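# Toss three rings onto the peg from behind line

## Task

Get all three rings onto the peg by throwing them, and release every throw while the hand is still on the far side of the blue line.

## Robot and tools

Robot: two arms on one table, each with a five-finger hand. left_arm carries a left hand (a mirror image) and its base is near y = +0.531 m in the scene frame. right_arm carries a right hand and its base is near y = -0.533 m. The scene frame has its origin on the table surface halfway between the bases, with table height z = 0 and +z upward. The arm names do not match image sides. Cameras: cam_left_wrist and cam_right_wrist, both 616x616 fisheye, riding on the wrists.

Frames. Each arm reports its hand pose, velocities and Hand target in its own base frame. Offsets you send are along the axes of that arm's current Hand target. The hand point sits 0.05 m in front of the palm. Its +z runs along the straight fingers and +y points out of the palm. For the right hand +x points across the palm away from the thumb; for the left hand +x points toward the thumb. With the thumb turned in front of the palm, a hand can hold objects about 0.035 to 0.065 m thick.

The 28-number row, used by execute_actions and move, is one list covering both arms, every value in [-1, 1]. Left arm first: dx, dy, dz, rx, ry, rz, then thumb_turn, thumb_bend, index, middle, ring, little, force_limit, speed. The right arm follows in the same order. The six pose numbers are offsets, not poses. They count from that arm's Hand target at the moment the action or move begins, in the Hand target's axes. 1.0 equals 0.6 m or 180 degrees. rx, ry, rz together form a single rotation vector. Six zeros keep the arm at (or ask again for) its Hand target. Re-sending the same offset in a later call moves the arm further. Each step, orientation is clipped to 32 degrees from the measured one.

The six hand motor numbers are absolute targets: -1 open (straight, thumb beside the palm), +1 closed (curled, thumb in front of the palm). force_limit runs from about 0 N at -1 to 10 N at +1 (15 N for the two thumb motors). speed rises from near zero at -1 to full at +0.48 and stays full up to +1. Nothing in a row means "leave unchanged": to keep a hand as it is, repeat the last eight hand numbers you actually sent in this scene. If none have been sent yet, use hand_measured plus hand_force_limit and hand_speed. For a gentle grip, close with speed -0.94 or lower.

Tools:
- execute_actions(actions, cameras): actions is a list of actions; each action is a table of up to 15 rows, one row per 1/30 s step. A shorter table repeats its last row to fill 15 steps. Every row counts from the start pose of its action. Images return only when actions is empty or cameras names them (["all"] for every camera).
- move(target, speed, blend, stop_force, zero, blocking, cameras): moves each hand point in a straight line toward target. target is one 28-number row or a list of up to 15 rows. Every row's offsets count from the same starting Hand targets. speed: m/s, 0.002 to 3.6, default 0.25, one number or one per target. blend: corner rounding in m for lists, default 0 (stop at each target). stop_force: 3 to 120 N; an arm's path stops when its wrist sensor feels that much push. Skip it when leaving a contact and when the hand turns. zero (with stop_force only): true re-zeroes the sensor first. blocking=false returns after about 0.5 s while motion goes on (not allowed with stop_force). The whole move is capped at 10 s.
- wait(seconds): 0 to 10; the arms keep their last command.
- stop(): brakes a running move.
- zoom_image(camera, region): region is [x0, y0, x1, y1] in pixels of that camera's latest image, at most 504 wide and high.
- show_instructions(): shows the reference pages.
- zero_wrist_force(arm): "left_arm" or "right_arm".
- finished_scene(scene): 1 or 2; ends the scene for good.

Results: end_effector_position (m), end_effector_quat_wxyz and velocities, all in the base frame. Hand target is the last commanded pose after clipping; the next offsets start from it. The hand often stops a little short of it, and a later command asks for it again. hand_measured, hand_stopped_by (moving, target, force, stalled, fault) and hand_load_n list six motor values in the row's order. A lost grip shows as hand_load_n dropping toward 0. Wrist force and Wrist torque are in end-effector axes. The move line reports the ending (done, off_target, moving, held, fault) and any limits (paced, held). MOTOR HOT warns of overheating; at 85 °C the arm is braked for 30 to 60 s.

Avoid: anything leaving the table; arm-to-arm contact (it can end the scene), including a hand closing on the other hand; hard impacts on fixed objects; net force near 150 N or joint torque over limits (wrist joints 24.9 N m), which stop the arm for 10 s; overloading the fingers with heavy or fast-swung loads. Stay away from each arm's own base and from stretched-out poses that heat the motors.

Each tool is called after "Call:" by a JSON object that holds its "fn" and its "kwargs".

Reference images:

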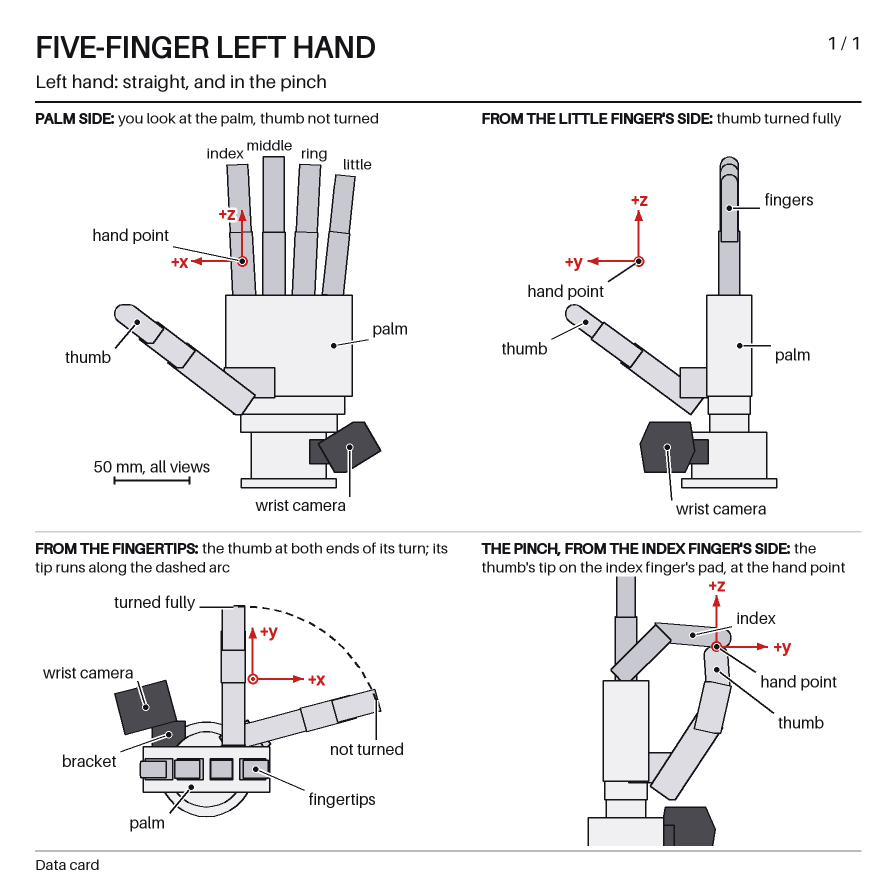

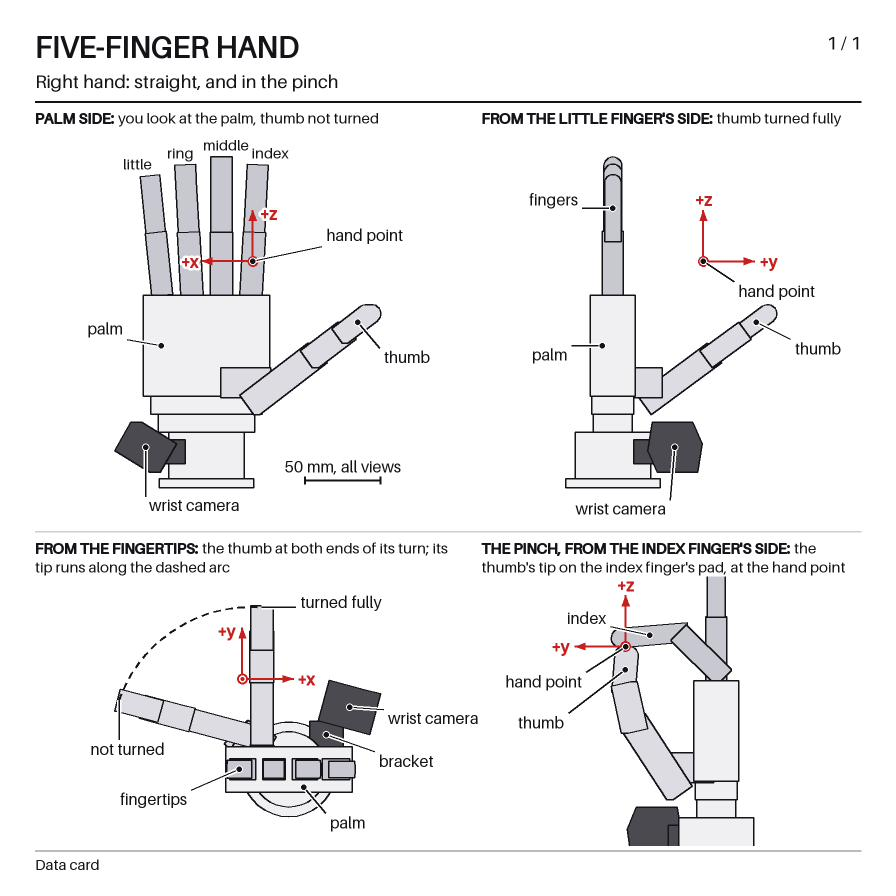

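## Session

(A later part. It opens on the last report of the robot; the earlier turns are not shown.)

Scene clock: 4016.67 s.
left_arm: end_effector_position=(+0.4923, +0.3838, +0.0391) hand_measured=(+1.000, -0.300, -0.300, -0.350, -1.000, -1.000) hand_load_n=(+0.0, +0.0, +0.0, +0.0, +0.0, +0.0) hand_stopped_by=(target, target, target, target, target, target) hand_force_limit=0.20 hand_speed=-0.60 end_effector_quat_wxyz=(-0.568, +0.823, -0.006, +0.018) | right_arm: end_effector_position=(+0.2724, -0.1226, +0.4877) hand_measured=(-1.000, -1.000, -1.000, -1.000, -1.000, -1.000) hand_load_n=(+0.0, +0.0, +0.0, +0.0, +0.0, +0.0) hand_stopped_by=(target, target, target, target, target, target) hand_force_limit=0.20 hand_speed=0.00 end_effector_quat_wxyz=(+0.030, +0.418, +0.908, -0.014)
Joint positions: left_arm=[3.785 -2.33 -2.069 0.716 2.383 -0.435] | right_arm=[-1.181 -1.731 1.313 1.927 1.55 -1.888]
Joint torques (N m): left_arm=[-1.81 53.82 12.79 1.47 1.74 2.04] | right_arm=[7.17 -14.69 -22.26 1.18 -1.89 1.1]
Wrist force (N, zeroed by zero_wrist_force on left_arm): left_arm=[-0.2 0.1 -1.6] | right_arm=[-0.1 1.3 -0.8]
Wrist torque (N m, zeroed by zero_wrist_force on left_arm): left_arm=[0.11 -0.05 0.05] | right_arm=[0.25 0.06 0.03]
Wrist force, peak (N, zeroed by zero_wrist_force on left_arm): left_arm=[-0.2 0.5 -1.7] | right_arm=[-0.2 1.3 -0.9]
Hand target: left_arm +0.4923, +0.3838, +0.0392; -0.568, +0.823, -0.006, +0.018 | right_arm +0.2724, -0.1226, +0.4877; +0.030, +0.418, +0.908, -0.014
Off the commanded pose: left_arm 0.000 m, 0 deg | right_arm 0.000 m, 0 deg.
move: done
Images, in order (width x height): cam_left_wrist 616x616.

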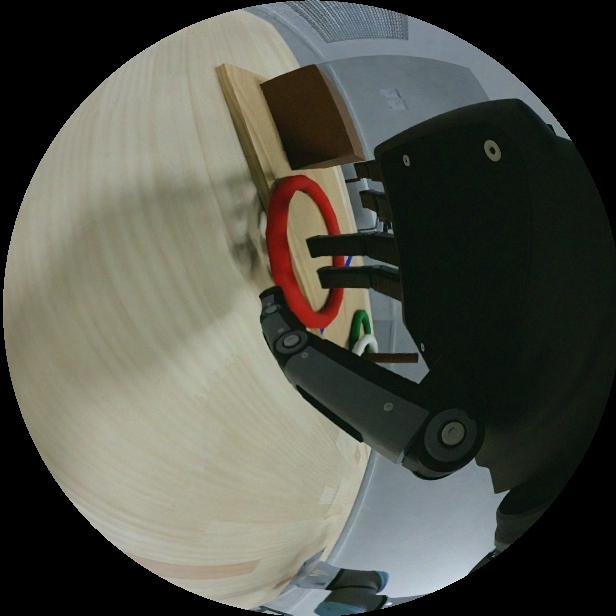

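Call:
{"fn": "move", "kwargs": {"target": [-0.0103,0.0111,-0.0021,0,0,0,1,-0.3,-0.3,-0.35,-1,-1,0.2,-0.6,0,0,0,0,0,0,-1,-1,-1,-1,-1,-1,0.2,0], "speed": 0.05, "cameras": ["cam_left_wrist"]}}

Call:
{"fn": "zoom_image", "kwargs": {"camera": "cam_left_wrist", "region": [200, 150, 360, 350]}}

Scene clock: 4046.63 s.
left_arm: end_effector_position=(+0.4860, +0.3804, +0.0332) hand_measured=(+1.000, -0.300, -0.300, -0.350, -1.000, -1.000) hand_load_n=(+0.0, +0.0, +0.0, +0.0, +0.0, +0.0) hand_stopped_by=(target, target, target, target, target, target) hand_force_limit=0.20 hand_speed=-0.60 end_effector_quat_wxyz=(-0.568, +0.823, -0.006, +0.018) | right_arm: end_effector_position=(+0.2724, -0.1226, +0.4877) hand_measured=(-1.000, -1.000, -1.000, -1.000, -1.000, -1.000) hand_load_n=(+0.0, +0.0, +0.0, +0.0, +0.0, +0.0) hand_stopped_by=(target, target, target, target, target, target) hand_force_limit=0.20 hand_speed=0.00 end_effector_quat_wxyz=(+0.030, +0.418, +0.908, -0.014)
Joint positions: left_arm=[3.787 -2.339 -2.086 0.744 2.382 -0.433] | right_arm=[-1.181 -1.731 1.313 1.927 1.55 -1.888]
Joint torques (N m): left_arm=[2.24 45.9 16.48 0.24 -0.53 2.31] | right_arm=[7 -14.13 -22.33 1.2 -1.79 1.15]
Wrist force (N, zeroed by zero_wrist_force on left_arm): left_arm=[-0.2 0.2 -1.5] | right_arm=[-0.1 1.5 -0.8]
Wrist torque (N m, zeroed by zero_wrist_force on left_arm): left_arm=[0.13 -0.03 -0.12] | right_arm=[0.28 0.05 0.03]
Wrist force, peak (N, zeroed by zero_wrist_force on left_arm): left_arm=[-0.3 0.4 -1.8] | right_arm=[-0.2 1.7 -0.9]
Hand target: left_arm +0.4861, +0.3805, +0.0333; -0.568, +0.823, -0.006, +0.018 | right_arm +0.2724, -0.1226, +0.4877; +0.030, +0.418, +0.908, -0.014
Off the commanded pose: left_arm 0.000 m, 0 deg | right_arm 0.000 m, 0 deg.
move: done
Images, in order (width x height): cam_left_wrist 616x616.

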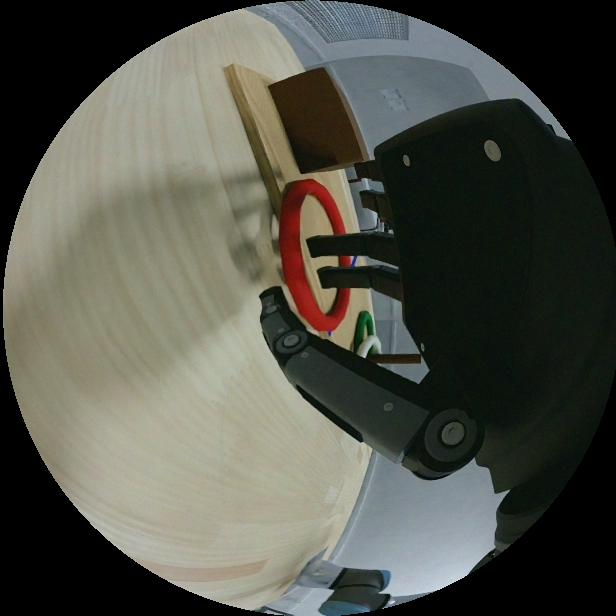

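Scaled by 2.520 from the camera's 616x616 image, which has a finer 880x880 frame.

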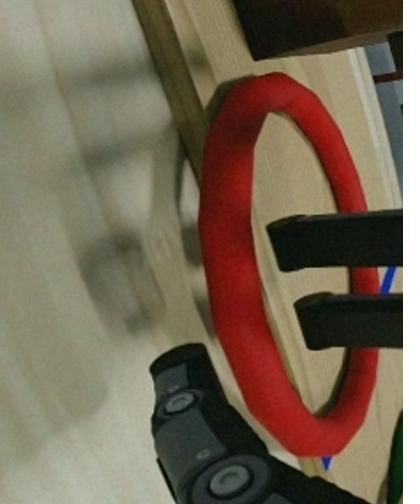

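Call:
{"fn": "move", "kwargs": {"target": [0,0,0,0,0,0,1,-0.36,0.05,0,-1,-1,-0.5,-0.85,0,0,0,0,0,0,-1,-1,-1,-1,-1,-1,0.2,0]}}

Call:
{"fn": "move", "kwargs": {"target": [0,0,0,0,0,0,1,-0.36,0.4,0.4,-1,-1,0.2,-0.92,0,0,0,0,0,0,-1,-1,-1,-1,-1,-1,0.2,0], "cameras": ["cam_left_wrist"]}}

Call:
{"fn": "zoom_image", "kwargs": {"camera": "cam_left_wrist", "region": [200, 150, 400, 350]}}

Scene clock: 4056.50 s.
left_arm: end_effector_position=(+0.4861, +0.3805, +0.0333) hand_measured=(+1.000, -0.360, +0.050, +0.000, -1.000, -1.000) hand_load_n=(+0.0, +0.5, +0.0, +0.0, -0.5, +0.0) hand_stopped_by=(target, target, target, target, target, target) hand_force_limit=-0.50 hand_speed=-0.85 end_effector_quat_wxyz=(-0.568, +0.823, -0.006, +0.018) | right_arm: end_effector_position=(+0.2724, -0.1226, +0.4877) hand_measured=(-1.000, -1.000, -1.000, -1.000, -1.000, -1.000) hand_load_n=(+0.0, +0.0, +0.0, +0.0, +0.0, +0.0) hand_stopped_by=(target, target, target, target, target, target) hand_force_limit=0.20 hand_speed=0.00 end_effector_quat_wxyz=(+0.030, +0.418, +0.908, -0.014)
Joint positions: left_arm=[3.787 -2.339 -2.086 0.744 2.382 -0.433] | right_arm=[-1.181 -1.731 1.313 1.927 1.55 -1.888]
Joint torques (N m): left_arm=[-4.8 53.31 14.77 0.19 1.58 -1.82] | right_arm=[7.24 -14.52 -21.99 1.23 -1.8 1.06]
Wrist force (N, zeroed by zero_wrist_force on left_arm): left_arm=[-0.3 -0.1 -1.4] | right_arm=[-0.3 1.1 -0.8]
Wrist torque (N m, zeroed by zero_wrist_force on left_arm): left_arm=[0.11 -0.01 -0.12] | right_arm=[0.22 0.09 0.01]
Wrist force, peak (N, zeroed by zero_wrist_force on left_arm): left_arm=[-0.4 0.1 -1.8] | right_arm=[-0.3 1.6 -0.8]
Hand target: left_arm +0.4861, +0.3805, +0.0333; -0.568, +0.823, -0.006, +0.018 | right_arm +0.2724, -0.1226, +0.4877; +0.030, +0.418, +0.908, -0.014
Off the commanded pose: left_arm 0.000 m, 0 deg | right_arm 0.000 m, 0 deg.
move: done

Scene clock: 4058.33 s.
left_arm: end_effector_position=(+0.4861, +0.3805, +0.0333) hand_measured=(+1.000, -0.360, +0.400, +0.334, -1.000, -1.000) hand_load_n=(+0.0, +1.0, +0.0, +6.0, -0.5, +0.0) hand_stopped_by=(target, target, target, force, target, target) hand_force_limit=0.20 hand_speed=-0.92 end_effector_quat_wxyz=(-0.568, +0.823, -0.006, +0.018) | right_arm: end_effector_position=(+0.2724, -0.1226, +0.4877) hand_measured=(-1.000, -1.000, -1.000, -1.000, -1.000, -1.000) hand_load_n=(+0.0, +0.0, +0.0, +0.0, +0.0, +0.0) hand_stopped_by=(target, target, target, target, target, target) hand_force_limit=0.20 hand_speed=0.00 end_effector_quat_wxyz=(+0.030, +0.418, +0.908, -0.014)
Joint positions: left_arm=[3.787 -2.339 -2.086 0.744 2.382 -0.433] | right_arm=[-1.181 -1.731 1.313 1.927 1.55 -1.888]
Joint torques (N m): left_arm=[-4.31 50.65 12.98 0.15 1.7 -1.91] | right_arm=[6.92 -14.01 -22.3 1.14 -1.81 1]
Wrist force (N, zeroed by zero_wrist_force on left_arm): left_arm=[-0.4 0.2 -1.5] | right_arm=[-0.2 1.2 -0.7]
Wrist torque (N m, zeroed by zero_wrist_force on left_arm): left_arm=[0.14 -0.01 -0.13] | right_arm=[0.23 0.07 0.02]
Wrist force, peak (N, zeroed by zero_wrist_force on left_arm): left_arm=[-0.4 0.0 -1.7] | right_arm=[-0.1 1.6 -1.0]
Hand target: left_arm +0.4861, +0.3805, +0.0333; -0.568, +0.823, -0.006, +0.018 | right_arm +0.2724, -0.1226, +0.4877; +0.030, +0.418, +0.908, -0.014
Off the commanded pose: left_arm 0.000 m, 0 deg | right_arm 0.000 m, 0 deg.
move: done
Images, in order (width x height): cam_left_wrist 616x616.

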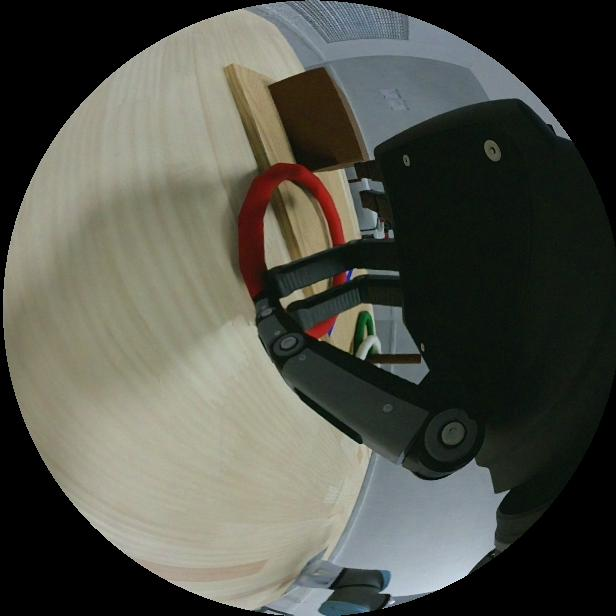

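Scaled by 2.520 from the camera's 616x616 image, which has a finer 880x880 frame.

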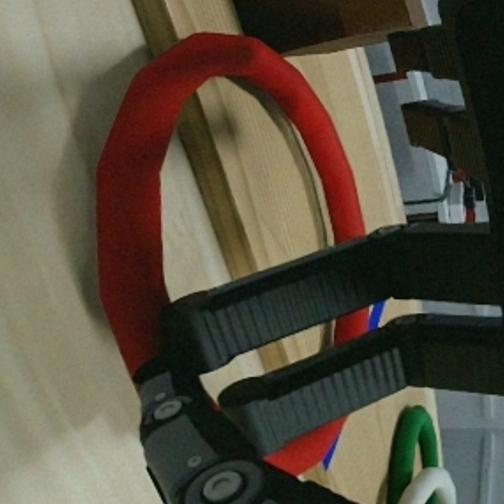

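Call:
{"fn": "move", "kwargs": {"target": [0,0,0,0,0,0,1,-0.36,0.05,0,-1,-1,0.2,-0.8,0,0,0,0,0,0,-1,-1,-1,-1,-1,-1,0.2,0]}}

Call:
{"fn": "move", "kwargs": {"target": [0.0006,-0.0235,-0.0086,0,0,0,1,-0.36,0.05,0,-1,-1,0.2,-0.8,0,0,0,0,0,0,-1,-1,-1,-1,-1,-1,0.2,0], "speed": 0.05}}

Call:
{"fn": "move", "kwargs": {"target": [0,0,0,0,0,0,1,-0.3,-0.3,-0.35,-1,-1,0.2,-0.6,0,0,0,0,0,0,-1,-1,-1,-1,-1,-1,0.2,0], "cameras": ["cam_left_wrist"]}}

Call:
{"fn": "zoom_image", "kwargs": {"camera": "cam_left_wrist", "region": [200, 150, 360, 350]}}

Scene clock: 4079.87 s.
left_arm: end_effector_position=(+0.4861, +0.3805, +0.0333) hand_measured=(+1.000, -0.360, +0.050, +0.000, -1.000, -1.000) hand_load_n=(+0.0, +0.0, +0.0, +0.0, +0.0, +0.0) hand_stopped_by=(target, target, target, target, target, target) hand_force_limit=0.20 hand_speed=-0.80 end_effector_quat_wxyz=(-0.568, +0.823, -0.006, +0.018) | right_arm: end_effector_position=(+0.2724, -0.1226, +0.4877) hand_measured=(-1.000, -1.000, -1.000, -1.000, -1.000, -1.000) hand_load_n=(+0.0, +0.0, +0.0, +0.0, +0.0, +0.0) hand_stopped_by=(target, target, target, target, target, target) hand_force_limit=0.20 hand_speed=0.00 end_effector_quat_wxyz=(+0.030, +0.418, +0.908, -0.014)
Joint positions: left_arm=[3.787 -2.339 -2.086 0.744 2.382 -0.433] | right_arm=[-1.181 -1.731 1.313 1.927 1.55 -1.888]
Joint torques (N m): left_arm=[-4.58 34.7 1.52 0.23 1.47 -1.53] | right_arm=[7.39 -13.88 -22.52 1.15 -1.83 1.02]
Wrist force (N, zeroed by zero_wrist_force on left_arm): left_arm=[-0.2 0.1 -1.5] | right_arm=[-0.3 1.2 -0.9]
Wrist torque (N m, zeroed by zero_wrist_force on left_arm): left_arm=[0.11 -0.03 -0.12] | right_arm=[0.24 0.09 0.01]
Wrist force, peak (N, zeroed by zero_wrist_force on left_arm): left_arm=[-0.2 0.0 -1.9] | right_arm=[-0.2 1.5 -1.1]
Hand target: left_arm +0.4861, +0.3805, +0.0333; -0.568, +0.823, -0.006, +0.018 | right_arm +0.2724, -0.1226, +0.4877; +0.030, +0.418, +0.908, -0.014
Off the commanded pose: left_arm 0.000 m, 0 deg | right_arm 0.000 m, 0 deg.
move: done

Scene clock: 4080.60 s.
left_arm: end_effector_position=(+0.4861, +0.3806, +0.0484) hand_measured=(+1.000, -0.360, +0.050, +0.000, -1.000, -1.000) hand_load_n=(+0.0, +0.0, +0.0, +0.0, +0.0, +0.0) hand_stopped_by=(target, target, target, target, target, target) hand_force_limit=0.20 hand_speed=-0.80 end_effector_quat_wxyz=(-0.568, +0.823, -0.006, +0.018) | right_arm: end_effector_position=(+0.2724, -0.1226, +0.4877) hand_measured=(-1.000, -1.000, -1.000, -1.000, -1.000, -1.000) hand_load_n=(+0.0, +0.0, +0.0, +0.0, +0.0, +0.0) hand_stopped_by=(target, target, target, target, target, target) hand_force_limit=0.20 hand_speed=0.00 end_effector_quat_wxyz=(+0.030, +0.418, +0.908, -0.014)
Joint positions: left_arm=[3.787 -2.3 -2.093 0.711 2.381 -0.433] | right_arm=[-1.181 -1.731 1.313 1.927 1.55 -1.888]
Joint torques (N m): left_arm=[5.25 29.24 7.64 5.13 -0.76 1.78] | right_arm=[6.91 -14.36 -22.81 1.08 -1.8 1.07]
Wrist force (N, zeroed by zero_wrist_force on left_arm): left_arm=[-0.4 0.0 -1.3] | right_arm=[-0.4 1.3 -0.9]
Wrist torque (N m, zeroed by zero_wrist_force on left_arm): left_arm=[0.10 -0.01 -0.13] | right_arm=[0.25 0.10 0.01]
Wrist force, peak (N, zeroed by zero_wrist_force on left_arm): left_arm=[-0.4 0.1 -1.8] | right_arm=[-0.2 1.5 -0.9]
Hand target: left_arm +0.4861, +0.3806, +0.0483; -0.568, +0.823, -0.006, +0.018 | right_arm +0.2724, -0.1226, +0.4877; +0.030, +0.418, +0.908, -0.014
Off the commanded pose: left_arm 0.000 m, 0 deg | right_arm 0.000 m, 0 deg.
move: done

Scene clock: 4081.20 s.
left_arm: end_effector_position=(+0.4861, +0.3806, +0.0483) hand_measured=(+1.000, -0.300, -0.300, -0.350, -1.000, -1.000) hand_load_n=(+0.0, +0.0, +0.0, +0.0, +0.0, +0.0) hand_stopped_by=(target, target, target, target, target, target) hand_force_limit=0.20 hand_speed=-0.60 end_effector_quat_wxyz=(-0.568, +0.823, -0.006, +0.018) | right_arm: end_effector_position=(+0.2724, -0.1226, +0.4877) hand_measured=(-1.000, -1.000, -1.000, -1.000, -1.000, -1.000) hand_load_n=(+0.0, -0.5, +0.0, +0.0, +0.0, +0.0) hand_stopped_by=(target, target, target, target, target, target) hand_force_limit=0.20 hand_speed=0.00 end_effector_quat_wxyz=(+0.030, +0.418, +0.908, -0.014)
Joint positions: left_arm=[3.787 -2.3 -2.092 0.712 2.381 -0.433] | right_arm=[-1.181 -1.731 1.313 1.927 1.55 -1.888]
Joint torques (N m): left_arm=[4.97 29.59 16.3 4.58 -0.41 -0.36] | right_arm=[7.04 -14.21 -21.99 1.17 -1.79 1.02]
Wrist force (N, zeroed by zero_wrist_force on left_arm): left_arm=[-0.3 0.2 -1.5] | right_arm=[-0.3 1.2 -0.8]
Wrist torque (N m, zeroed by zero_wrist_force on left_arm): left_arm=[0.13 -0.02 -0.13] | right_arm=[0.24 0.08 0.02]
Wrist force, peak (N, zeroed by zero_wrist_force on left_arm): left_arm=[-0.4 0.2 -1.6] | right_arm=[-0.2 1.5 -0.7]
Hand target: left_arm +0.4861, +0.3806, +0.0483; -0.568, +0.823, -0.006, +0.018 | right_arm +0.2724, -0.1226, +0.4877; +0.030, +0.418, +0.908, -0.014
Off the commanded pose: left_arm 0.000 m, 0 deg | right_arm 0.000 m, 0 deg.
move: done
Images, in order (width x height): cam_left_wrist 616x616.

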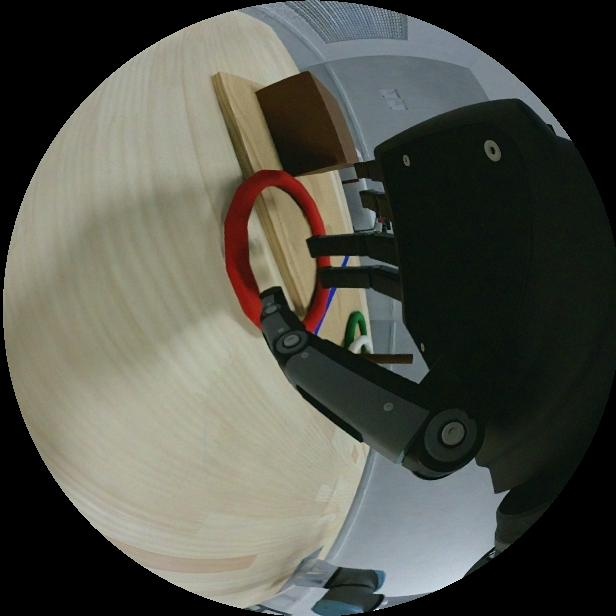

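Scaled by 2.520 from the camera's 616x616 image, which has a finer 880x880 frame.

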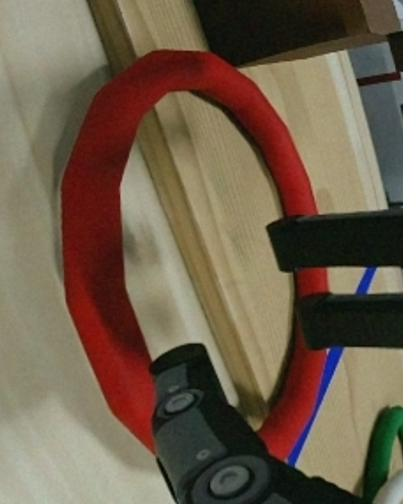

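Call:
{"fn": "move", "kwargs": {"target": [0,0.0171,-0.047,0,0,0,1,-0.45,-0.8,-0.8,-0.8,-0.8,0.4,-0.5,0,0,0,0,0,0,-1,-1,-1,-1,-1,-1,0.2,0], "speed": 0.08}}

Call:
{"fn": "move", "kwargs": {"target": [-0.0009,0.0345,0.0125,0,0,0,1,-0.45,-0.8,-0.8,-0.8,-0.8,0.4,-0.5,0,0,0,0,0,0,-1,-1,-1,-1,-1,-1,0.2,0], "speed": 0.05, "cameras": ["cam_left_wrist"], "stop_force": 4}}

Call:
{"fn": "zoom_image", "kwargs": {"camera": "cam_left_wrist", "region": [200, 150, 400, 350]}}

Scene clock: 4110.00 s.
left_arm: end_effector_position=(+0.4852, +0.3506, +0.0488) hand_measured=(+1.000, -0.450, -0.800, -0.800, -0.800, -0.800) hand_load_n=(+0.5, +0.0, +0.0, +0.0, +0.0, +0.0) hand_stopped_by=(target, target, target, target, target, target) hand_force_limit=0.40 hand_speed=-0.50 end_effector_quat_wxyz=(-0.568, +0.823, -0.006, +0.018) | right_arm: end_effector_position=(+0.2724, -0.1226, +0.4877) hand_measured=(-1.000, -1.000, -1.000, -1.000, -1.000, -1.000) hand_load_n=(+0.0, +0.0, +0.0, +0.0, +0.0, +0.0) hand_stopped_by=(target, target, target, target, target, target) hand_force_limit=0.20 hand_speed=0.00 end_effector_quat_wxyz=(+0.030, +0.418, +0.908, -0.014)
Joint positions: left_arm=[3.735 -2.283 -2.132 0.703 2.426 -0.475] | right_arm=[-1.181 -1.731 1.313 1.927 1.55 -1.888]
Joint torques (N m): left_arm=[4.96 31.33 16.49 2.49 -0.65 2.56] | right_arm=[7.46 -14.34 -22.12 1.06 -1.77 1.04]
Wrist force (N, zeroed by zero_wrist_force on left_arm): left_arm=[-0.1 0.3 -1.5] | right_arm=[0.0 1.3 -0.6]
Wrist torque (N m, zeroed by zero_wrist_force on left_arm): left_arm=[0.14 -0.06 -0.01] | right_arm=[0.23 0.03 0.04]
Wrist force, peak (N, zeroed by zero_wrist_force on left_arm): left_arm=[-0.3 0.5 -2.1] | right_arm=[-0.1 1.6 -1.0]
Hand target: left_arm +0.4852, +0.3506, +0.0487; -0.568, +0.823, -0.006, +0.018 | right_arm +0.2724, -0.1226, +0.4877; +0.030, +0.418, +0.908, -0.014
Off the commanded pose: left_arm 0.000 m, 0 deg | right_arm 0.000 m, 0 deg.
move: done

Scene clock: 4111.43 s.
left_arm: end_effector_position=(+0.4852, +0.3503, +0.0267) hand_measured=(+1.000, -0.450, -0.800, -0.800, -0.800, -0.800) hand_load_n=(+0.0, +0.0, +0.0, +0.0, +0.0, +0.0) hand_stopped_by=(target, target, target, target, target, target) hand_force_limit=0.40 hand_speed=-0.50 end_effector_quat_wxyz=(-0.568, +0.823, -0.006, +0.018) | right_arm: end_effector_position=(+0.2724, -0.1226, +0.4877) hand_measured=(-1.000, -1.000, -1.000, -1.000, -1.000, -1.000) hand_load_n=(+0.0, +0.0, +0.0, +0.0, +0.0, +0.0) hand_stopped_by=(target, target, target, target, target, target) hand_force_limit=0.20 hand_speed=0.00 end_effector_quat_wxyz=(+0.030, +0.418, +0.908, -0.014)
Joint positions: left_arm=[3.734 -2.342 -2.122 0.752 2.427 -0.475] | right_arm=[-1.181 -1.731 1.313 1.927 1.55 -1.888]
Joint torques (N m): left_arm=[-7.51 53.83 -1.15 0.27 1.11 2.26] | right_arm=[7.62 -14.45 -22.3 1.18 -1.74 1]
Wrist force (N, zeroed by zero_wrist_force on left_arm): left_arm=[-0.4 0.1 -1.5] | right_arm=[-0.1 1.4 -0.5]
Wrist torque (N m, zeroed by zero_wrist_force on left_arm): left_arm=[0.10 -0.02 0.00] | right_arm=[0.24 0.05 0.04]
Wrist force, peak (N, zeroed by zero_wrist_force on left_arm): left_arm=[-0.1 0.1 -1.7] | right_arm=[-0.2 1.4 -1.2]
Hand target: left_arm +0.4852, +0.3503, +0.0267; -0.568, +0.823, -0.006, +0.018 | right_arm +0.2724, -0.1226, +0.4877; +0.030, +0.418, +0.908, -0.014
Off the commanded pose: left_arm 0.000 m, 0 deg | right_arm 0.000 m, 0 deg.
move: done
Images, in order (width x height): cam_left_wrist 616x616.

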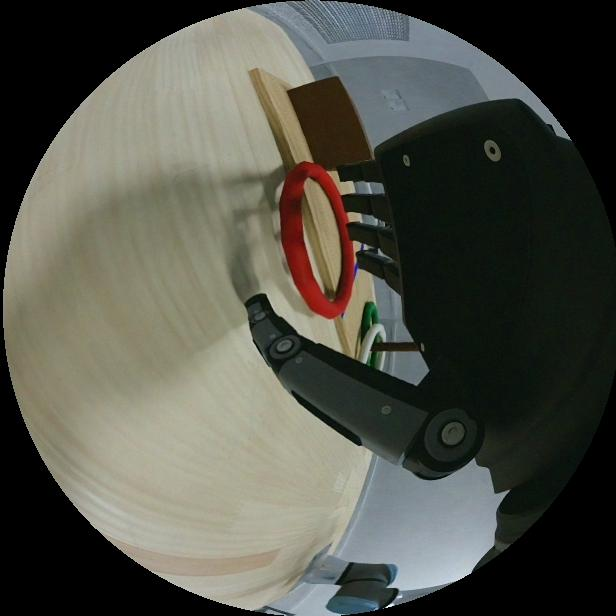

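Scaled by 2.520 from the camera's 616x616 image, which has a finer 880x880 frame.

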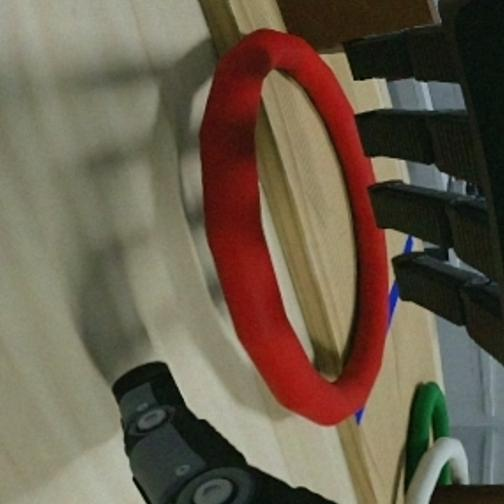

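Call:
{"fn": "move", "kwargs": {"target": [-0.025,-0.0007,0,0,0,0,1,-0.45,-0.8,-0.8,-0.8,-0.8,0.4,-0.5,0,0,0,0,0,0,-1,-1,-1,-1,-1,-1,0.2,0], "speed": 0.08}}

Call:
{"fn": "move", "kwargs": {"target": [0,-0.0262,0.0721,0,0,0,1,-0.45,-0.8,-0.8,-0.8,-0.8,0.4,-0.5,0,0,0,0,0,0,-1,-1,-1,-1,-1,-1,0.2,0], "speed": 0.06, "stop_force": 8, "cameras": ["cam_left_wrist"]}}

Call:
{"fn": "zoom_image", "kwargs": {"camera": "cam_left_wrist", "region": [200, 150, 400, 350]}}

Scene clock: 4133.10 s.
left_arm: end_effector_position=(+0.4701, +0.3509, +0.0268) hand_measured=(+1.000, -0.450, -0.800, -0.800, -0.800, -0.800) hand_load_n=(+0.0, +0.0, +0.0, +0.0, -0.5, +0.0) hand_stopped_by=(target, target, target, target, target, target) hand_force_limit=0.40 hand_speed=-0.50 end_effector_quat_wxyz=(-0.568, +0.823, -0.006, +0.018) end_effector_velocity=(+0.001, +0.000, -0.001) end_effector_angular_velocity=(-0.002, +0.004, +0.001) | right_arm: end_effector_position=(+0.2724, -0.1226, +0.4877) hand_measured=(-1.000, -1.000, -1.000, -1.000, -1.000, -1.000) hand_load_n=(+0.0, +0.0, +0.0, +0.0, +0.0, +0.0) hand_stopped_by=(target, target, target, target, target, target) hand_force_limit=0.20 hand_speed=0.00 end_effector_quat_wxyz=(+0.030, +0.418, +0.908, -0.014)
Joint positions: left_arm=[3.755 -2.335 -2.16 0.795 2.409 -0.458] | right_arm=[-1.181 -1.731 1.313 1.927 1.55 -1.888]
Joint velocities: left_arm=[-0.002 -0.001 0.003 -0.007 0.002 -0.001] | right_arm=[within noise]
Joint torques (N m): left_arm=[-7.16 40.15 14.54 -0.09 2.05 -1.52] | right_arm=[7 -14.79 -22.36 1.21 -1.89 1.01]
Wrist force (N, zeroed by zero_wrist_force on left_arm): left_arm=[-0.4 0.1 -1.6] | right_arm=[0.0 1.5 -0.5]
Wrist torque (N m, zeroed by zero_wrist_force on left_arm): left_arm=[0.12 -0.02 -0.13] | right_arm=[0.26 0.03 0.04]
Wrist force, peak (N, zeroed by zero_wrist_force on left_arm): left_arm=[-0.4 0.2 -1.8] | right_arm=[-0.4 1.6 -0.8]
Hand target: left_arm +0.4702, +0.3509, +0.0268; -0.568, +0.823, -0.006, +0.018 | right_arm +0.2724, -0.1226, +0.4877; +0.030, +0.418, +0.908, -0.014
Off the commanded pose: left_arm 0.000 m, 0 deg | right_arm 0.000 m, 0 deg.
move: done

Scene clock: 4134.97 s.
left_arm: end_effector_position=(+0.4716, +0.3969, +0.0261) hand_measured=(+1.000, -0.450, -0.800, -0.800, -0.800, -0.800) hand_load_n=(+0.0, +0.5, +0.0, +0.0, +0.0, +0.0) hand_stopped_by=(target, target, target, target, target, target) hand_force_limit=0.40 hand_speed=-0.50 end_effector_quat_wxyz=(-0.568, +0.823, -0.006, +0.018) | right_arm: end_effector_position=(+0.2724, -0.1226, +0.4877) hand_measured=(-1.000, -1.000, -1.000, -1.000, -1.000, -1.000) hand_load_n=(+0.0, +0.0, +0.0, +0.0, +0.0, +0.0) hand_stopped_by=(target, target, target, target, target, target) hand_force_limit=0.20 hand_speed=0.00 end_effector_quat_wxyz=(+0.030, +0.418, +0.908, -0.014)
Joint positions: left_arm=[3.836 -2.357 -2.097 0.797 2.34 -0.399] | right_arm=[-1.181 -1.731 1.313 1.927 1.55 -1.888]
Joint torques (N m): left_arm=[-7.11 55.03 -1.06 3.83 0.51 -2.4] | right_arm=[7.07 -14.44 -22.49 1.18 -1.81 1.04]
Wrist force (N, zeroed by zero_wrist_force on left_arm): left_arm=[-0.1 0.0 -1.6] | right_arm=[-0.1 1.4 -0.7]
Wrist torque (N m, zeroed by zero_wrist_force on left_arm): left_arm=[0.10 -0.05 -0.03] | right_arm=[0.25 0.06 0.03]
Wrist force, peak (N, zeroed by zero_wrist_force on left_arm): left_arm=[-0.2 0.5 -2.2] | right_arm=[-0.3 1.5 -1.0]
Hand target: left_arm +0.4716, +0.3969, +0.0261; -0.568, +0.823, -0.006, +0.018 | right_arm +0.2724, -0.1226, +0.4877; +0.030, +0.418, +0.908, -0.014
Off the commanded pose: left_arm 0.000 m, 0 deg | right_arm 0.000 m, 0 deg.
move: done
Images, in order (width x height): cam_left_wrist 616x616.

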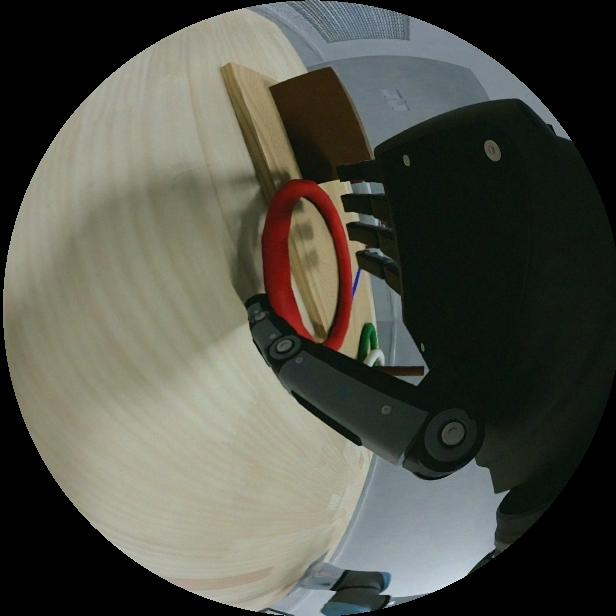

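Scaled by 2.520 from the camera's 616x616 image, which has a finer 880x880 frame.

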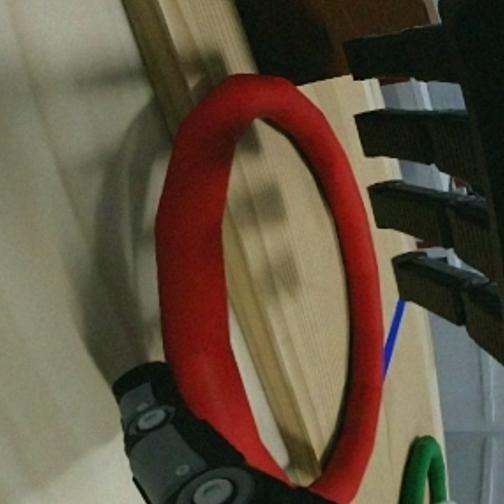

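Call:
{"fn": "move", "kwargs": {"target": [0.0001,-0.0003,-0.0108,0,0,0,1,-0.45,-0.8,-0.8,-0.8,-0.8,0.4,-0.5,0,0,0,0,0,0,-1,-1,-1,-1,-1,-1,0.2,0], "speed": 0.05}}

Call:
{"fn": "move", "kwargs": {"target": [0,0,0,0,0,0,1,-0.3,-0.3,-0.35,-1,-1,0.2,-0.6,0,0,0,0,0,0,-1,-1,-1,-1,-1,-1,0.2,0], "cameras": ["cam_left_wrist"]}}

Call:
{"fn": "zoom_image", "kwargs": {"camera": "cam_left_wrist", "region": [200, 150, 360, 350]}}

Scene clock: 4153.73 s.
left_arm: end_effector_position=(+0.4714, +0.3908, +0.0287) hand_measured=(+1.000, -0.450, -0.800, -0.800, -0.800, -0.800) hand_load_n=(+0.0, +0.0, +0.0, -0.5, +0.0, +0.0) hand_stopped_by=(target, target, target, target, target, target) hand_force_limit=0.40 hand_speed=-0.50 end_effector_quat_wxyz=(-0.568, +0.823, -0.006, +0.018) | right_arm: end_effector_position=(+0.2724, -0.1226, +0.4877) hand_measured=(-1.000, -1.000, -1.000, -1.000, -1.000, -1.000) hand_load_n=(+0.0, +0.0, +0.0, +0.0, +0.0, +0.0) hand_stopped_by=(target, target, target, target, target, target) hand_force_limit=0.20 hand_speed=0.00 end_effector_quat_wxyz=(+0.030, +0.418, +0.908, -0.014)
Joint positions: left_arm=[3.825 -2.348 -2.107 0.793 2.349 -0.406] | right_arm=[-1.181 -1.731 1.313 1.927 1.55 -1.888]
Joint torques (N m): left_arm=[3.91 40.65 11.11 0.94 -0.14 -0.96] | right_arm=[7.08 -14.18 -22.03 1.13 -1.87 1.02]
Wrist force (N, zeroed by zero_wrist_force on left_arm): left_arm=[-0.5 0.1 -1.6] | right_arm=[0.0 1.2 -0.7]
Wrist torque (N m, zeroed by zero_wrist_force on left_arm): left_arm=[0.11 0.01 0.05] | right_arm=[0.22 0.04 0.03]
Wrist force, peak (N, zeroed by zero_wrist_force on left_arm): left_arm=[-0.4 0.3 -1.8] | right_arm=[-0.3 1.5 -1.0]
Hand target: left_arm +0.4714, +0.3909, +0.0286; -0.568, +0.823, -0.006, +0.018 | right_arm +0.2724, -0.1226, +0.4877; +0.030, +0.418, +0.908, -0.014
Off the commanded pose: left_arm 0.000 m, 0 deg | right_arm 0.000 m, 0 deg.
move: done

Scene clock: 4154.47 s.
left_arm: end_effector_position=(+0.4714, +0.3909, +0.0286) hand_measured=(+1.000, -0.300, -0.300, -0.350, -1.000, -1.000) hand_load_n=(+0.0, +0.0, +0.0, +0.0, +0.0, +0.0) hand_stopped_by=(target, target, target, target, target, target) hand_force_limit=0.20 hand_speed=-0.60 end_effector_quat_wxyz=(-0.568, +0.823, -0.006, +0.018) | right_arm: end_effector_position=(+0.2724, -0.1226, +0.4877) hand_measured=(-1.000, -1.000, -1.000, -1.000, -1.000, -1.000) hand_load_n=(+0.0, +0.0, +0.0, +0.0, +0.0, +0.0) hand_stopped_by=(target, target, target, target, target, target) hand_force_limit=0.20 hand_speed=0.00 end_effector_quat_wxyz=(+0.030, +0.418, +0.908, -0.014)
Joint positions: left_arm=[3.825 -2.348 -2.107 0.793 2.349 -0.405] | right_arm=[-1.181 -1.731 1.313 1.927 1.55 -1.888]
Joint torques (N m): left_arm=[5.98 30.58 15.81 4.12 -0.36 2.22] | right_arm=[7.01 -14.33 -22.35 1.2 -1.82 1.08]
Wrist force (N, zeroed by zero_wrist_force on left_arm): left_arm=[-0.4 0.3 -1.8] | right_arm=[-0.2 1.1 -0.7]
Wrist torque (N m, zeroed by zero_wrist_force on left_arm): left_arm=[0.13 0.00 0.05] | right_arm=[0.22 0.07 0.01]
Wrist force, peak (N, zeroed by zero_wrist_force on left_arm): left_arm=[-0.5 0.4 -1.8] | right_arm=[-0.3 1.3 -1.0]
Hand target: left_arm +0.4714, +0.3909, +0.0286; -0.568, +0.823, -0.006, +0.018 | right_arm +0.2724, -0.1226, +0.4877; +0.030, +0.418, +0.908, -0.014
Off the commanded pose: left_arm 0.000 m, 0 deg | right_arm 0.000 m, 0 deg.
move: done
Images, in order (width x height): cam_left_wrist 616x616.

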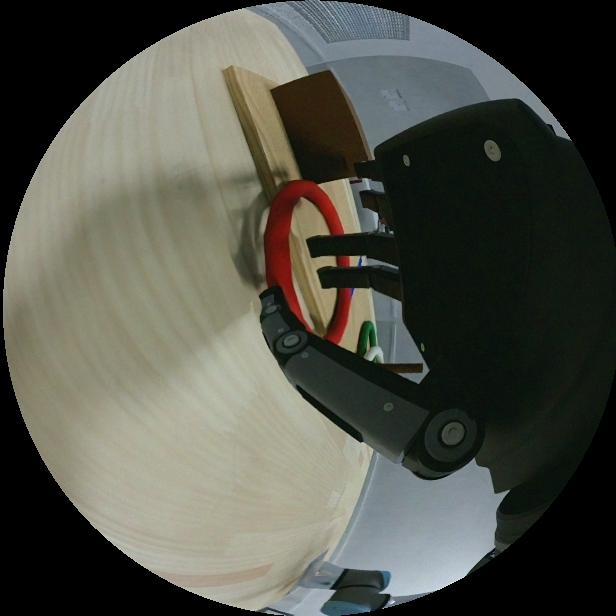

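Scaled by 2.520 from the camera's 616x616 image, which has a finer 880x880 frame.

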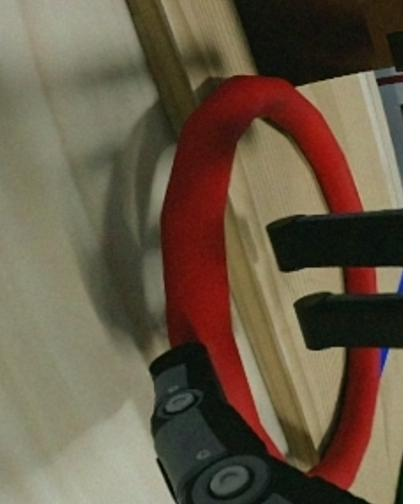

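Call:
{"fn": "move", "kwargs": {"target": [0.005,0.0078,-0.0212,0,0,0,1,-0.3,-0.3,-0.35,-1,-1,0.2,-0.6,0,0,0,0,0,0,-1,-1,-1,-1,-1,-1,0.2,0], "speed": 0.05, "cameras": ["cam_left_wrist"]}}

Call:
{"fn": "zoom_image", "kwargs": {"camera": "cam_left_wrist", "region": [200, 150, 360, 350]}}

Scene clock: 4161.87 s.
left_arm: end_effector_position=(+0.4739, +0.3772, +0.0288) hand_measured=(+1.000, -0.300, -0.300, -0.350, -1.000, -1.000) hand_load_n=(+0.0, +0.0, +0.0, +0.0, +0.0, +0.0) hand_stopped_by=(target, target, target, target, target, target) hand_force_limit=0.20 hand_speed=-0.60 end_effector_quat_wxyz=(-0.568, +0.823, -0.006, +0.018) end_effector_velocity=(+0.000, +0.001, +0.000) end_effector_angular_velocity=(-0.001, -0.001, -0.002) | right_arm: end_effector_position=(+0.2724, -0.1226, +0.4877) hand_measured=(-1.000, -1.000, -1.000, -1.000, -1.000, -1.000) hand_load_n=(+0.0, +0.0, +0.0, +0.0, +0.0, +0.0) hand_stopped_by=(target, target, target, target, target, target) hand_force_limit=0.20 hand_speed=0.00 end_effector_quat_wxyz=(+0.030, +0.418, +0.908, -0.014)
Joint positions: left_arm=[3.798 -2.343 -2.119 0.785 2.373 -0.426] | right_arm=[-1.181 -1.731 1.313 1.927 1.55 -1.888]
Joint velocities: left_arm=[0.003 0 0.001 0 -0.005 0.001] | right_arm=[within noise]
Joint torques (N m): left_arm=[6.26 47.17 14.12 1.88 -0.75 2.06] | right_arm=[6.94 -14.75 -22.12 1.23 -1.86 1.04]
Wrist force (N, zeroed by zero_wrist_force on left_arm): left_arm=[-0.4 0.1 -1.5] | right_arm=[0.0 1.4 -0.9]
Wrist torque (N m, zeroed by zero_wrist_force on left_arm): left_arm=[0.11 -0.01 0.05] | right_arm=[0.27 0.05 0.04]
Wrist force, peak (N, zeroed by zero_wrist_force on left_arm): left_arm=[-0.3 0.3 -1.9] | right_arm=[-0.1 1.6 -1.0]
Hand target: left_arm +0.4740, +0.3773, +0.0288; -0.568, +0.823, -0.006, +0.018 | right_arm +0.2724, -0.1226, +0.4877; +0.030, +0.418, +0.908, -0.014
Off the commanded pose: left_arm 0.000 m, 0 deg | right_arm 0.000 m, 0 deg.
move: done
Images, in order (width x height): cam_left_wrist 616x616.

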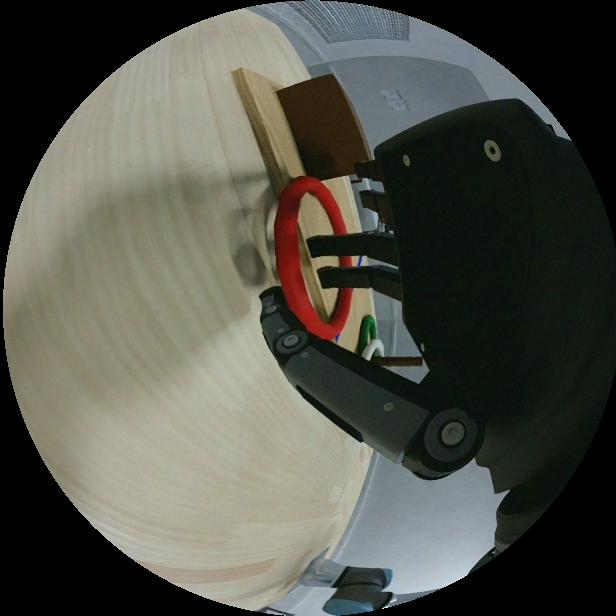

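Scaled by 2.520 from the camera's 616x616 image, which has a finer 880x880 frame.

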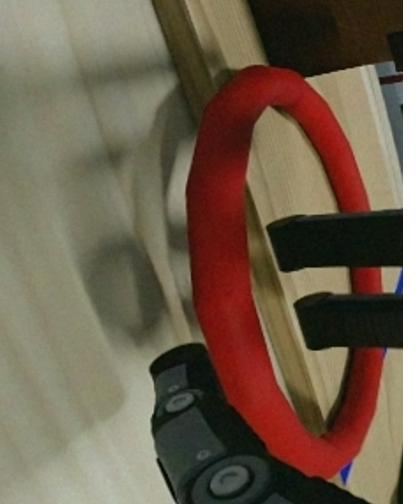

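Call:
{"fn": "move", "kwargs": {"target": [0,0.0017,-0.0047,0,0,0,1,-0.3,-0.3,-0.35,-1,-1,0.2,-0.6,0,0,0,0,0,0,-1,-1,-1,-1,-1,-1,0.2,0], "speed": 0.05}}

Call:
{"fn": "move", "kwargs": {"target": [0,0,0,0,0,0,1,-0.36,0.05,0,-1,-1,-0.5,-0.85,0,0,0,0,0,0,-1,-1,-1,-1,-1,-1,0.2,0]}}

Call:
{"fn": "move", "kwargs": {"target": [0,0,0,0,0,0,1,-0.36,0.3,0.25,-1,-1,0.2,-0.92,0,0,0,0,0,0,-1,-1,-1,-1,-1,-1,0.2,0], "cameras": ["cam_left_wrist"]}}

Call:
{"fn": "zoom_image", "kwargs": {"camera": "cam_left_wrist", "region": [200, 150, 400, 350]}}

Scene clock: 4171.23 s.
left_arm: end_effector_position=(+0.4739, +0.3742, +0.0288) hand_measured=(+1.000, -0.300, -0.300, -0.350, -1.000, -1.000) hand_load_n=(+0.0, +0.0, +0.0, +0.0, +0.0, +0.0) hand_stopped_by=(target, target, target, target, target, target) hand_force_limit=0.20 hand_speed=-0.60 end_effector_quat_wxyz=(-0.568, +0.823, -0.006, +0.018) | right_arm: end_effector_position=(+0.2724, -0.1226, +0.4877) hand_measured=(-1.000, -1.000, -1.000, -1.000, -1.000, -1.000) hand_load_n=(+0.0, +0.0, +0.0, +0.0, +0.0, +0.0) hand_stopped_by=(target, target, target, target, target, target) hand_force_limit=0.20 hand_speed=0.00 end_effector_quat_wxyz=(+0.030, +0.418, +0.908, -0.014)
Joint positions: left_arm=[3.793 -2.341 -2.123 0.785 2.377 -0.429] | right_arm=[-1.181 -1.731 1.313 1.927 1.55 -1.888]
Joint torques (N m): left_arm=[1.09 53.66 4.05 0.29 0.78 -1.46] | right_arm=[6.83 -14.67 -21.96 1.19 -1.84 0.96]
Wrist force (N, zeroed by zero_wrist_force on left_arm): left_arm=[-0.3 0.2 -1.5] | right_arm=[-0.2 1.2 -0.8]
Wrist torque (N m, zeroed by zero_wrist_force on left_arm): left_arm=[0.13 -0.02 0.05] | right_arm=[0.24 0.07 0.02]
Wrist force, peak (N, zeroed by zero_wrist_force on left_arm): left_arm=[-0.5 0.1 -1.8] | right_arm=[0.0 1.5 -1.0]
Hand target: left_arm +0.4739, +0.3743, +0.0288; -0.568, +0.823, -0.006, +0.018 | right_arm +0.2724, -0.1226, +0.4877; +0.030, +0.418, +0.908, -0.014
Off the commanded pose: left_arm 0.000 m, 0 deg | right_arm 0.000 m, 0 deg.
move: done

Scene clock: 4172.33 s.
left_arm: end_effector_position=(+0.4739, +0.3743, +0.0288) hand_measured=(+1.000, -0.360, +0.050, +0.000, -1.000, -1.000) hand_load_n=(+0.0, +0.0, +0.0, +0.0, +0.0, +0.0) hand_stopped_by=(target, target, target, target, target, target) hand_force_limit=-0.50 hand_speed=-0.85 end_effector_quat_wxyz=(-0.568, +0.823, -0.006, +0.018) | right_arm: end_effector_position=(+0.2724, -0.1226, +0.4877) hand_measured=(-1.000, -1.000, -1.000, -1.000, -1.000, -1.000) hand_load_n=(+0.0, +0.0, +0.0, +0.0, +0.0, +0.0) hand_stopped_by=(target, target, target, target, target, target) hand_force_limit=0.20 hand_speed=0.00 end_effector_quat_wxyz=(+0.030, +0.418, +0.908, -0.014)
Joint positions: left_arm=[3.793 -2.341 -2.123 0.785 2.377 -0.429] | right_arm=[-1.181 -1.731 1.313 1.927 1.55 -1.888]
Joint torques (N m): left_arm=[3.87 53.94 15.47 0.25 -0.71 2.19] | right_arm=[6.83 -14.26 -22.63 1.19 -1.81 1.11]
Wrist force (N, zeroed by zero_wrist_force on left_arm): left_arm=[-0.4 0.1 -1.5] | right_arm=[-0.3 1.1 -0.5]
Wrist torque (N m, zeroed by zero_wrist_force on left_arm): left_arm=[0.11 0.00 0.05] | right_arm=[0.21 0.07 0.02]
Wrist force, peak (N, zeroed by zero_wrist_force on left_arm): left_arm=[-0.6 0.3 -1.6] | right_arm=[-0.2 1.5 -0.9]
Hand target: left_arm +0.4739, +0.3743, +0.0288; -0.568, +0.823, -0.006, +0.018 | right_arm +0.2724, -0.1226, +0.4877; +0.030, +0.418, +0.908, -0.014
Off the commanded pose: left_arm 0.000 m, 0 deg | right_arm 0.000 m, 0 deg.
move: done

Scene clock: 4173.37 s.
left_arm: end_effector_position=(+0.4739, +0.3743, +0.0288) hand_measured=(+1.000, -0.362, +0.220, +0.132, -1.000, -1.000) hand_load_n=(-1.0, +8.0, +6.0, +6.5, +0.0, +0.0) hand_stopped_by=(target, target, force, force, target, target) hand_force_limit=0.20 hand_speed=-0.92 end_effector_quat_wxyz=(-0.568, +0.823, -0.006, +0.018) | right_arm: end_effector_position=(+0.2724, -0.1226, +0.4877) hand_measured=(-1.000, -1.000, -1.000, -1.000, -1.000, -1.000) hand_load_n=(+0.0, +0.0, +0.0, +0.0, +0.0, +0.0) hand_stopped_by=(target, target, target, target, target, target) hand_force_limit=0.20 hand_speed=0.00 end_effector_quat_wxyz=(+0.030, +0.418, +0.908, -0.014)
Joint positions: left_arm=[3.793 -2.341 -2.123 0.785 2.377 -0.429] | right_arm=[-1.181 -1.731 1.313 1.927 1.55 -1.888]
Joint torques (N m): left_arm=[3.34 53.48 14.99 0.33 -0.55 2.24] | right_arm=[6.89 -14.22 -22.13 1.09 -1.79 0.99]
Wrist force (N, zeroed by zero_wrist_force on left_arm): left_arm=[-0.5 0.8 -1.3] | right_arm=[-0.1 1.3 -0.7]
Wrist torque (N m, zeroed by zero_wrist_force on left_arm): left_arm=[0.11 0.01 0.03] | right_arm=[0.24 0.05 0.03]
Wrist force, peak (N, zeroed by zero_wrist_force on left_arm): left_arm=[-0.3 0.9 -1.4] | right_arm=[-0.3 1.4 -0.8]
Hand target: left_arm +0.4739, +0.3743, +0.0288; -0.568, +0.823, -0.006, +0.018 | right_arm +0.2724, -0.1226, +0.4877; +0.030, +0.418, +0.908, -0.014
Off the commanded pose: left_arm 0.000 m, 0 deg | right_arm 0.000 m, 0 deg.
move: done
Images, in order (width x height): cam_left_wrist 616x616.

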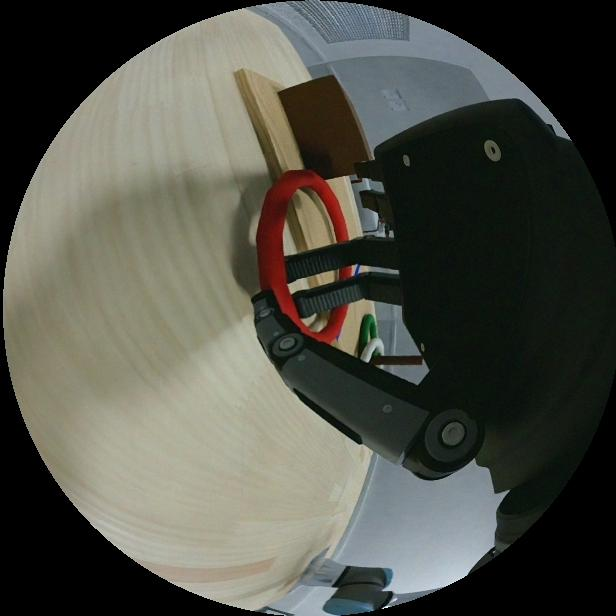

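Scaled by 2.520 from the camera's 616x616 image, which has a finer 880x880 frame.

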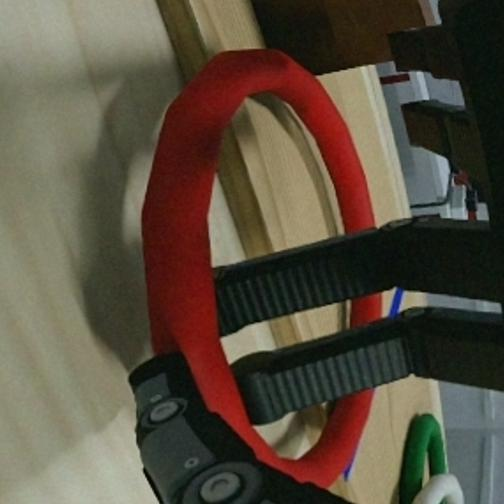

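Call:
{"fn": "move", "kwargs": {"target": [0.0002,-0.0078,-0.0029,0,0,0,1,-0.36,0.3,0.25,-1,-1,0.2,-0.92,0,0,0,0,0,0,-1,-1,-1,-1,-1,-1,0.2,0], "speed": 0.02, "cameras": ["cam_left_wrist"]}}

Call:
{"fn": "zoom_image", "kwargs": {"camera": "cam_left_wrist", "region": [200, 150, 400, 350]}}

Scene clock: 4183.87 s.
left_arm: end_effector_position=(+0.4739, +0.3743, +0.0339) hand_measured=(+1.000, -0.362, +0.220, +0.132, -1.000, -1.000) hand_load_n=(-1.0, +8.0, +6.5, +7.0, -0.5, +0.0) hand_stopped_by=(target, target, force, force, target, target) hand_force_limit=0.20 hand_speed=-0.92 end_effector_quat_wxyz=(-0.568, +0.823, -0.006, +0.018) | right_arm: end_effector_position=(+0.2724, -0.1226, +0.4877) hand_measured=(-1.000, -1.000, -1.000, -1.000, -1.000, -1.000) hand_load_n=(+0.0, +0.0, +0.0, +0.0, +0.0, +0.0) hand_stopped_by=(target, target, target, target, target, target) hand_force_limit=0.20 hand_speed=0.00 end_effector_quat_wxyz=(+0.030, +0.418, +0.908, -0.014)
Joint positions: left_arm=[3.793 -2.328 -2.125 0.774 2.377 -0.429] | right_arm=[-1.181 -1.731 1.313 1.927 1.55 -1.888]
Joint torques (N m): left_arm=[3.5 36.61 1.23 1.99 -0.75 2.07] | right_arm=[6.77 -14.23 -22.21 1.18 -1.85 1.01]
Wrist force (N, zeroed by zero_wrist_force on left_arm): left_arm=[-0.4 0.8 -1.4] | right_arm=[0.0 1.6 -0.9]
Wrist torque (N m, zeroed by zero_wrist_force on left_arm): left_arm=[0.11 -0.01 0.04] | right_arm=[0.30 0.04 0.04]
Wrist force, peak (N, zeroed by zero_wrist_force on left_arm): left_arm=[-0.1 1.0 -1.6] | right_arm=[-0.3 1.4 -1.1]
Hand target: left_arm +0.4739, +0.3743, +0.0338; -0.568, +0.823, -0.006, +0.018 | right_arm +0.2724, -0.1226, +0.4877; +0.030, +0.418, +0.908, -0.014
Off the commanded pose: left_arm 0.000 m, 0 deg | right_arm 0.000 m, 0 deg.
move: done
Images, in order (width x height): cam_left_wrist 616x616.

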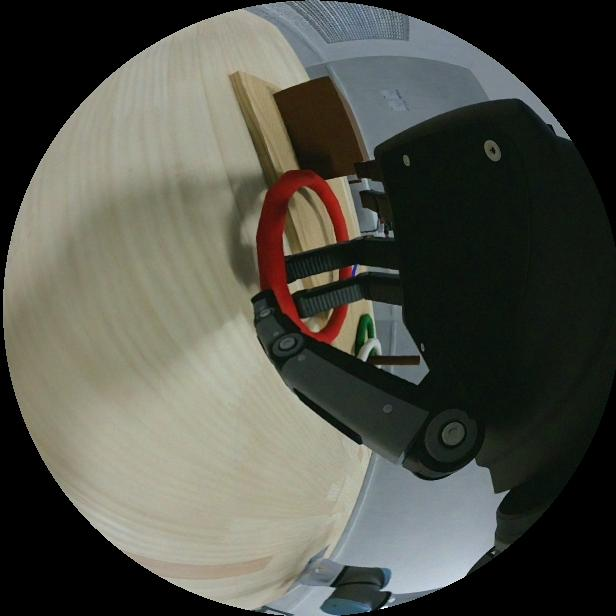

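Scaled by 2.520 from the camera's 616x616 image, which has a finer 880x880 frame.

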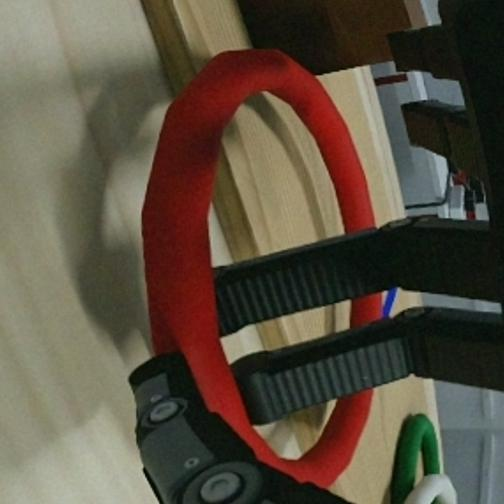

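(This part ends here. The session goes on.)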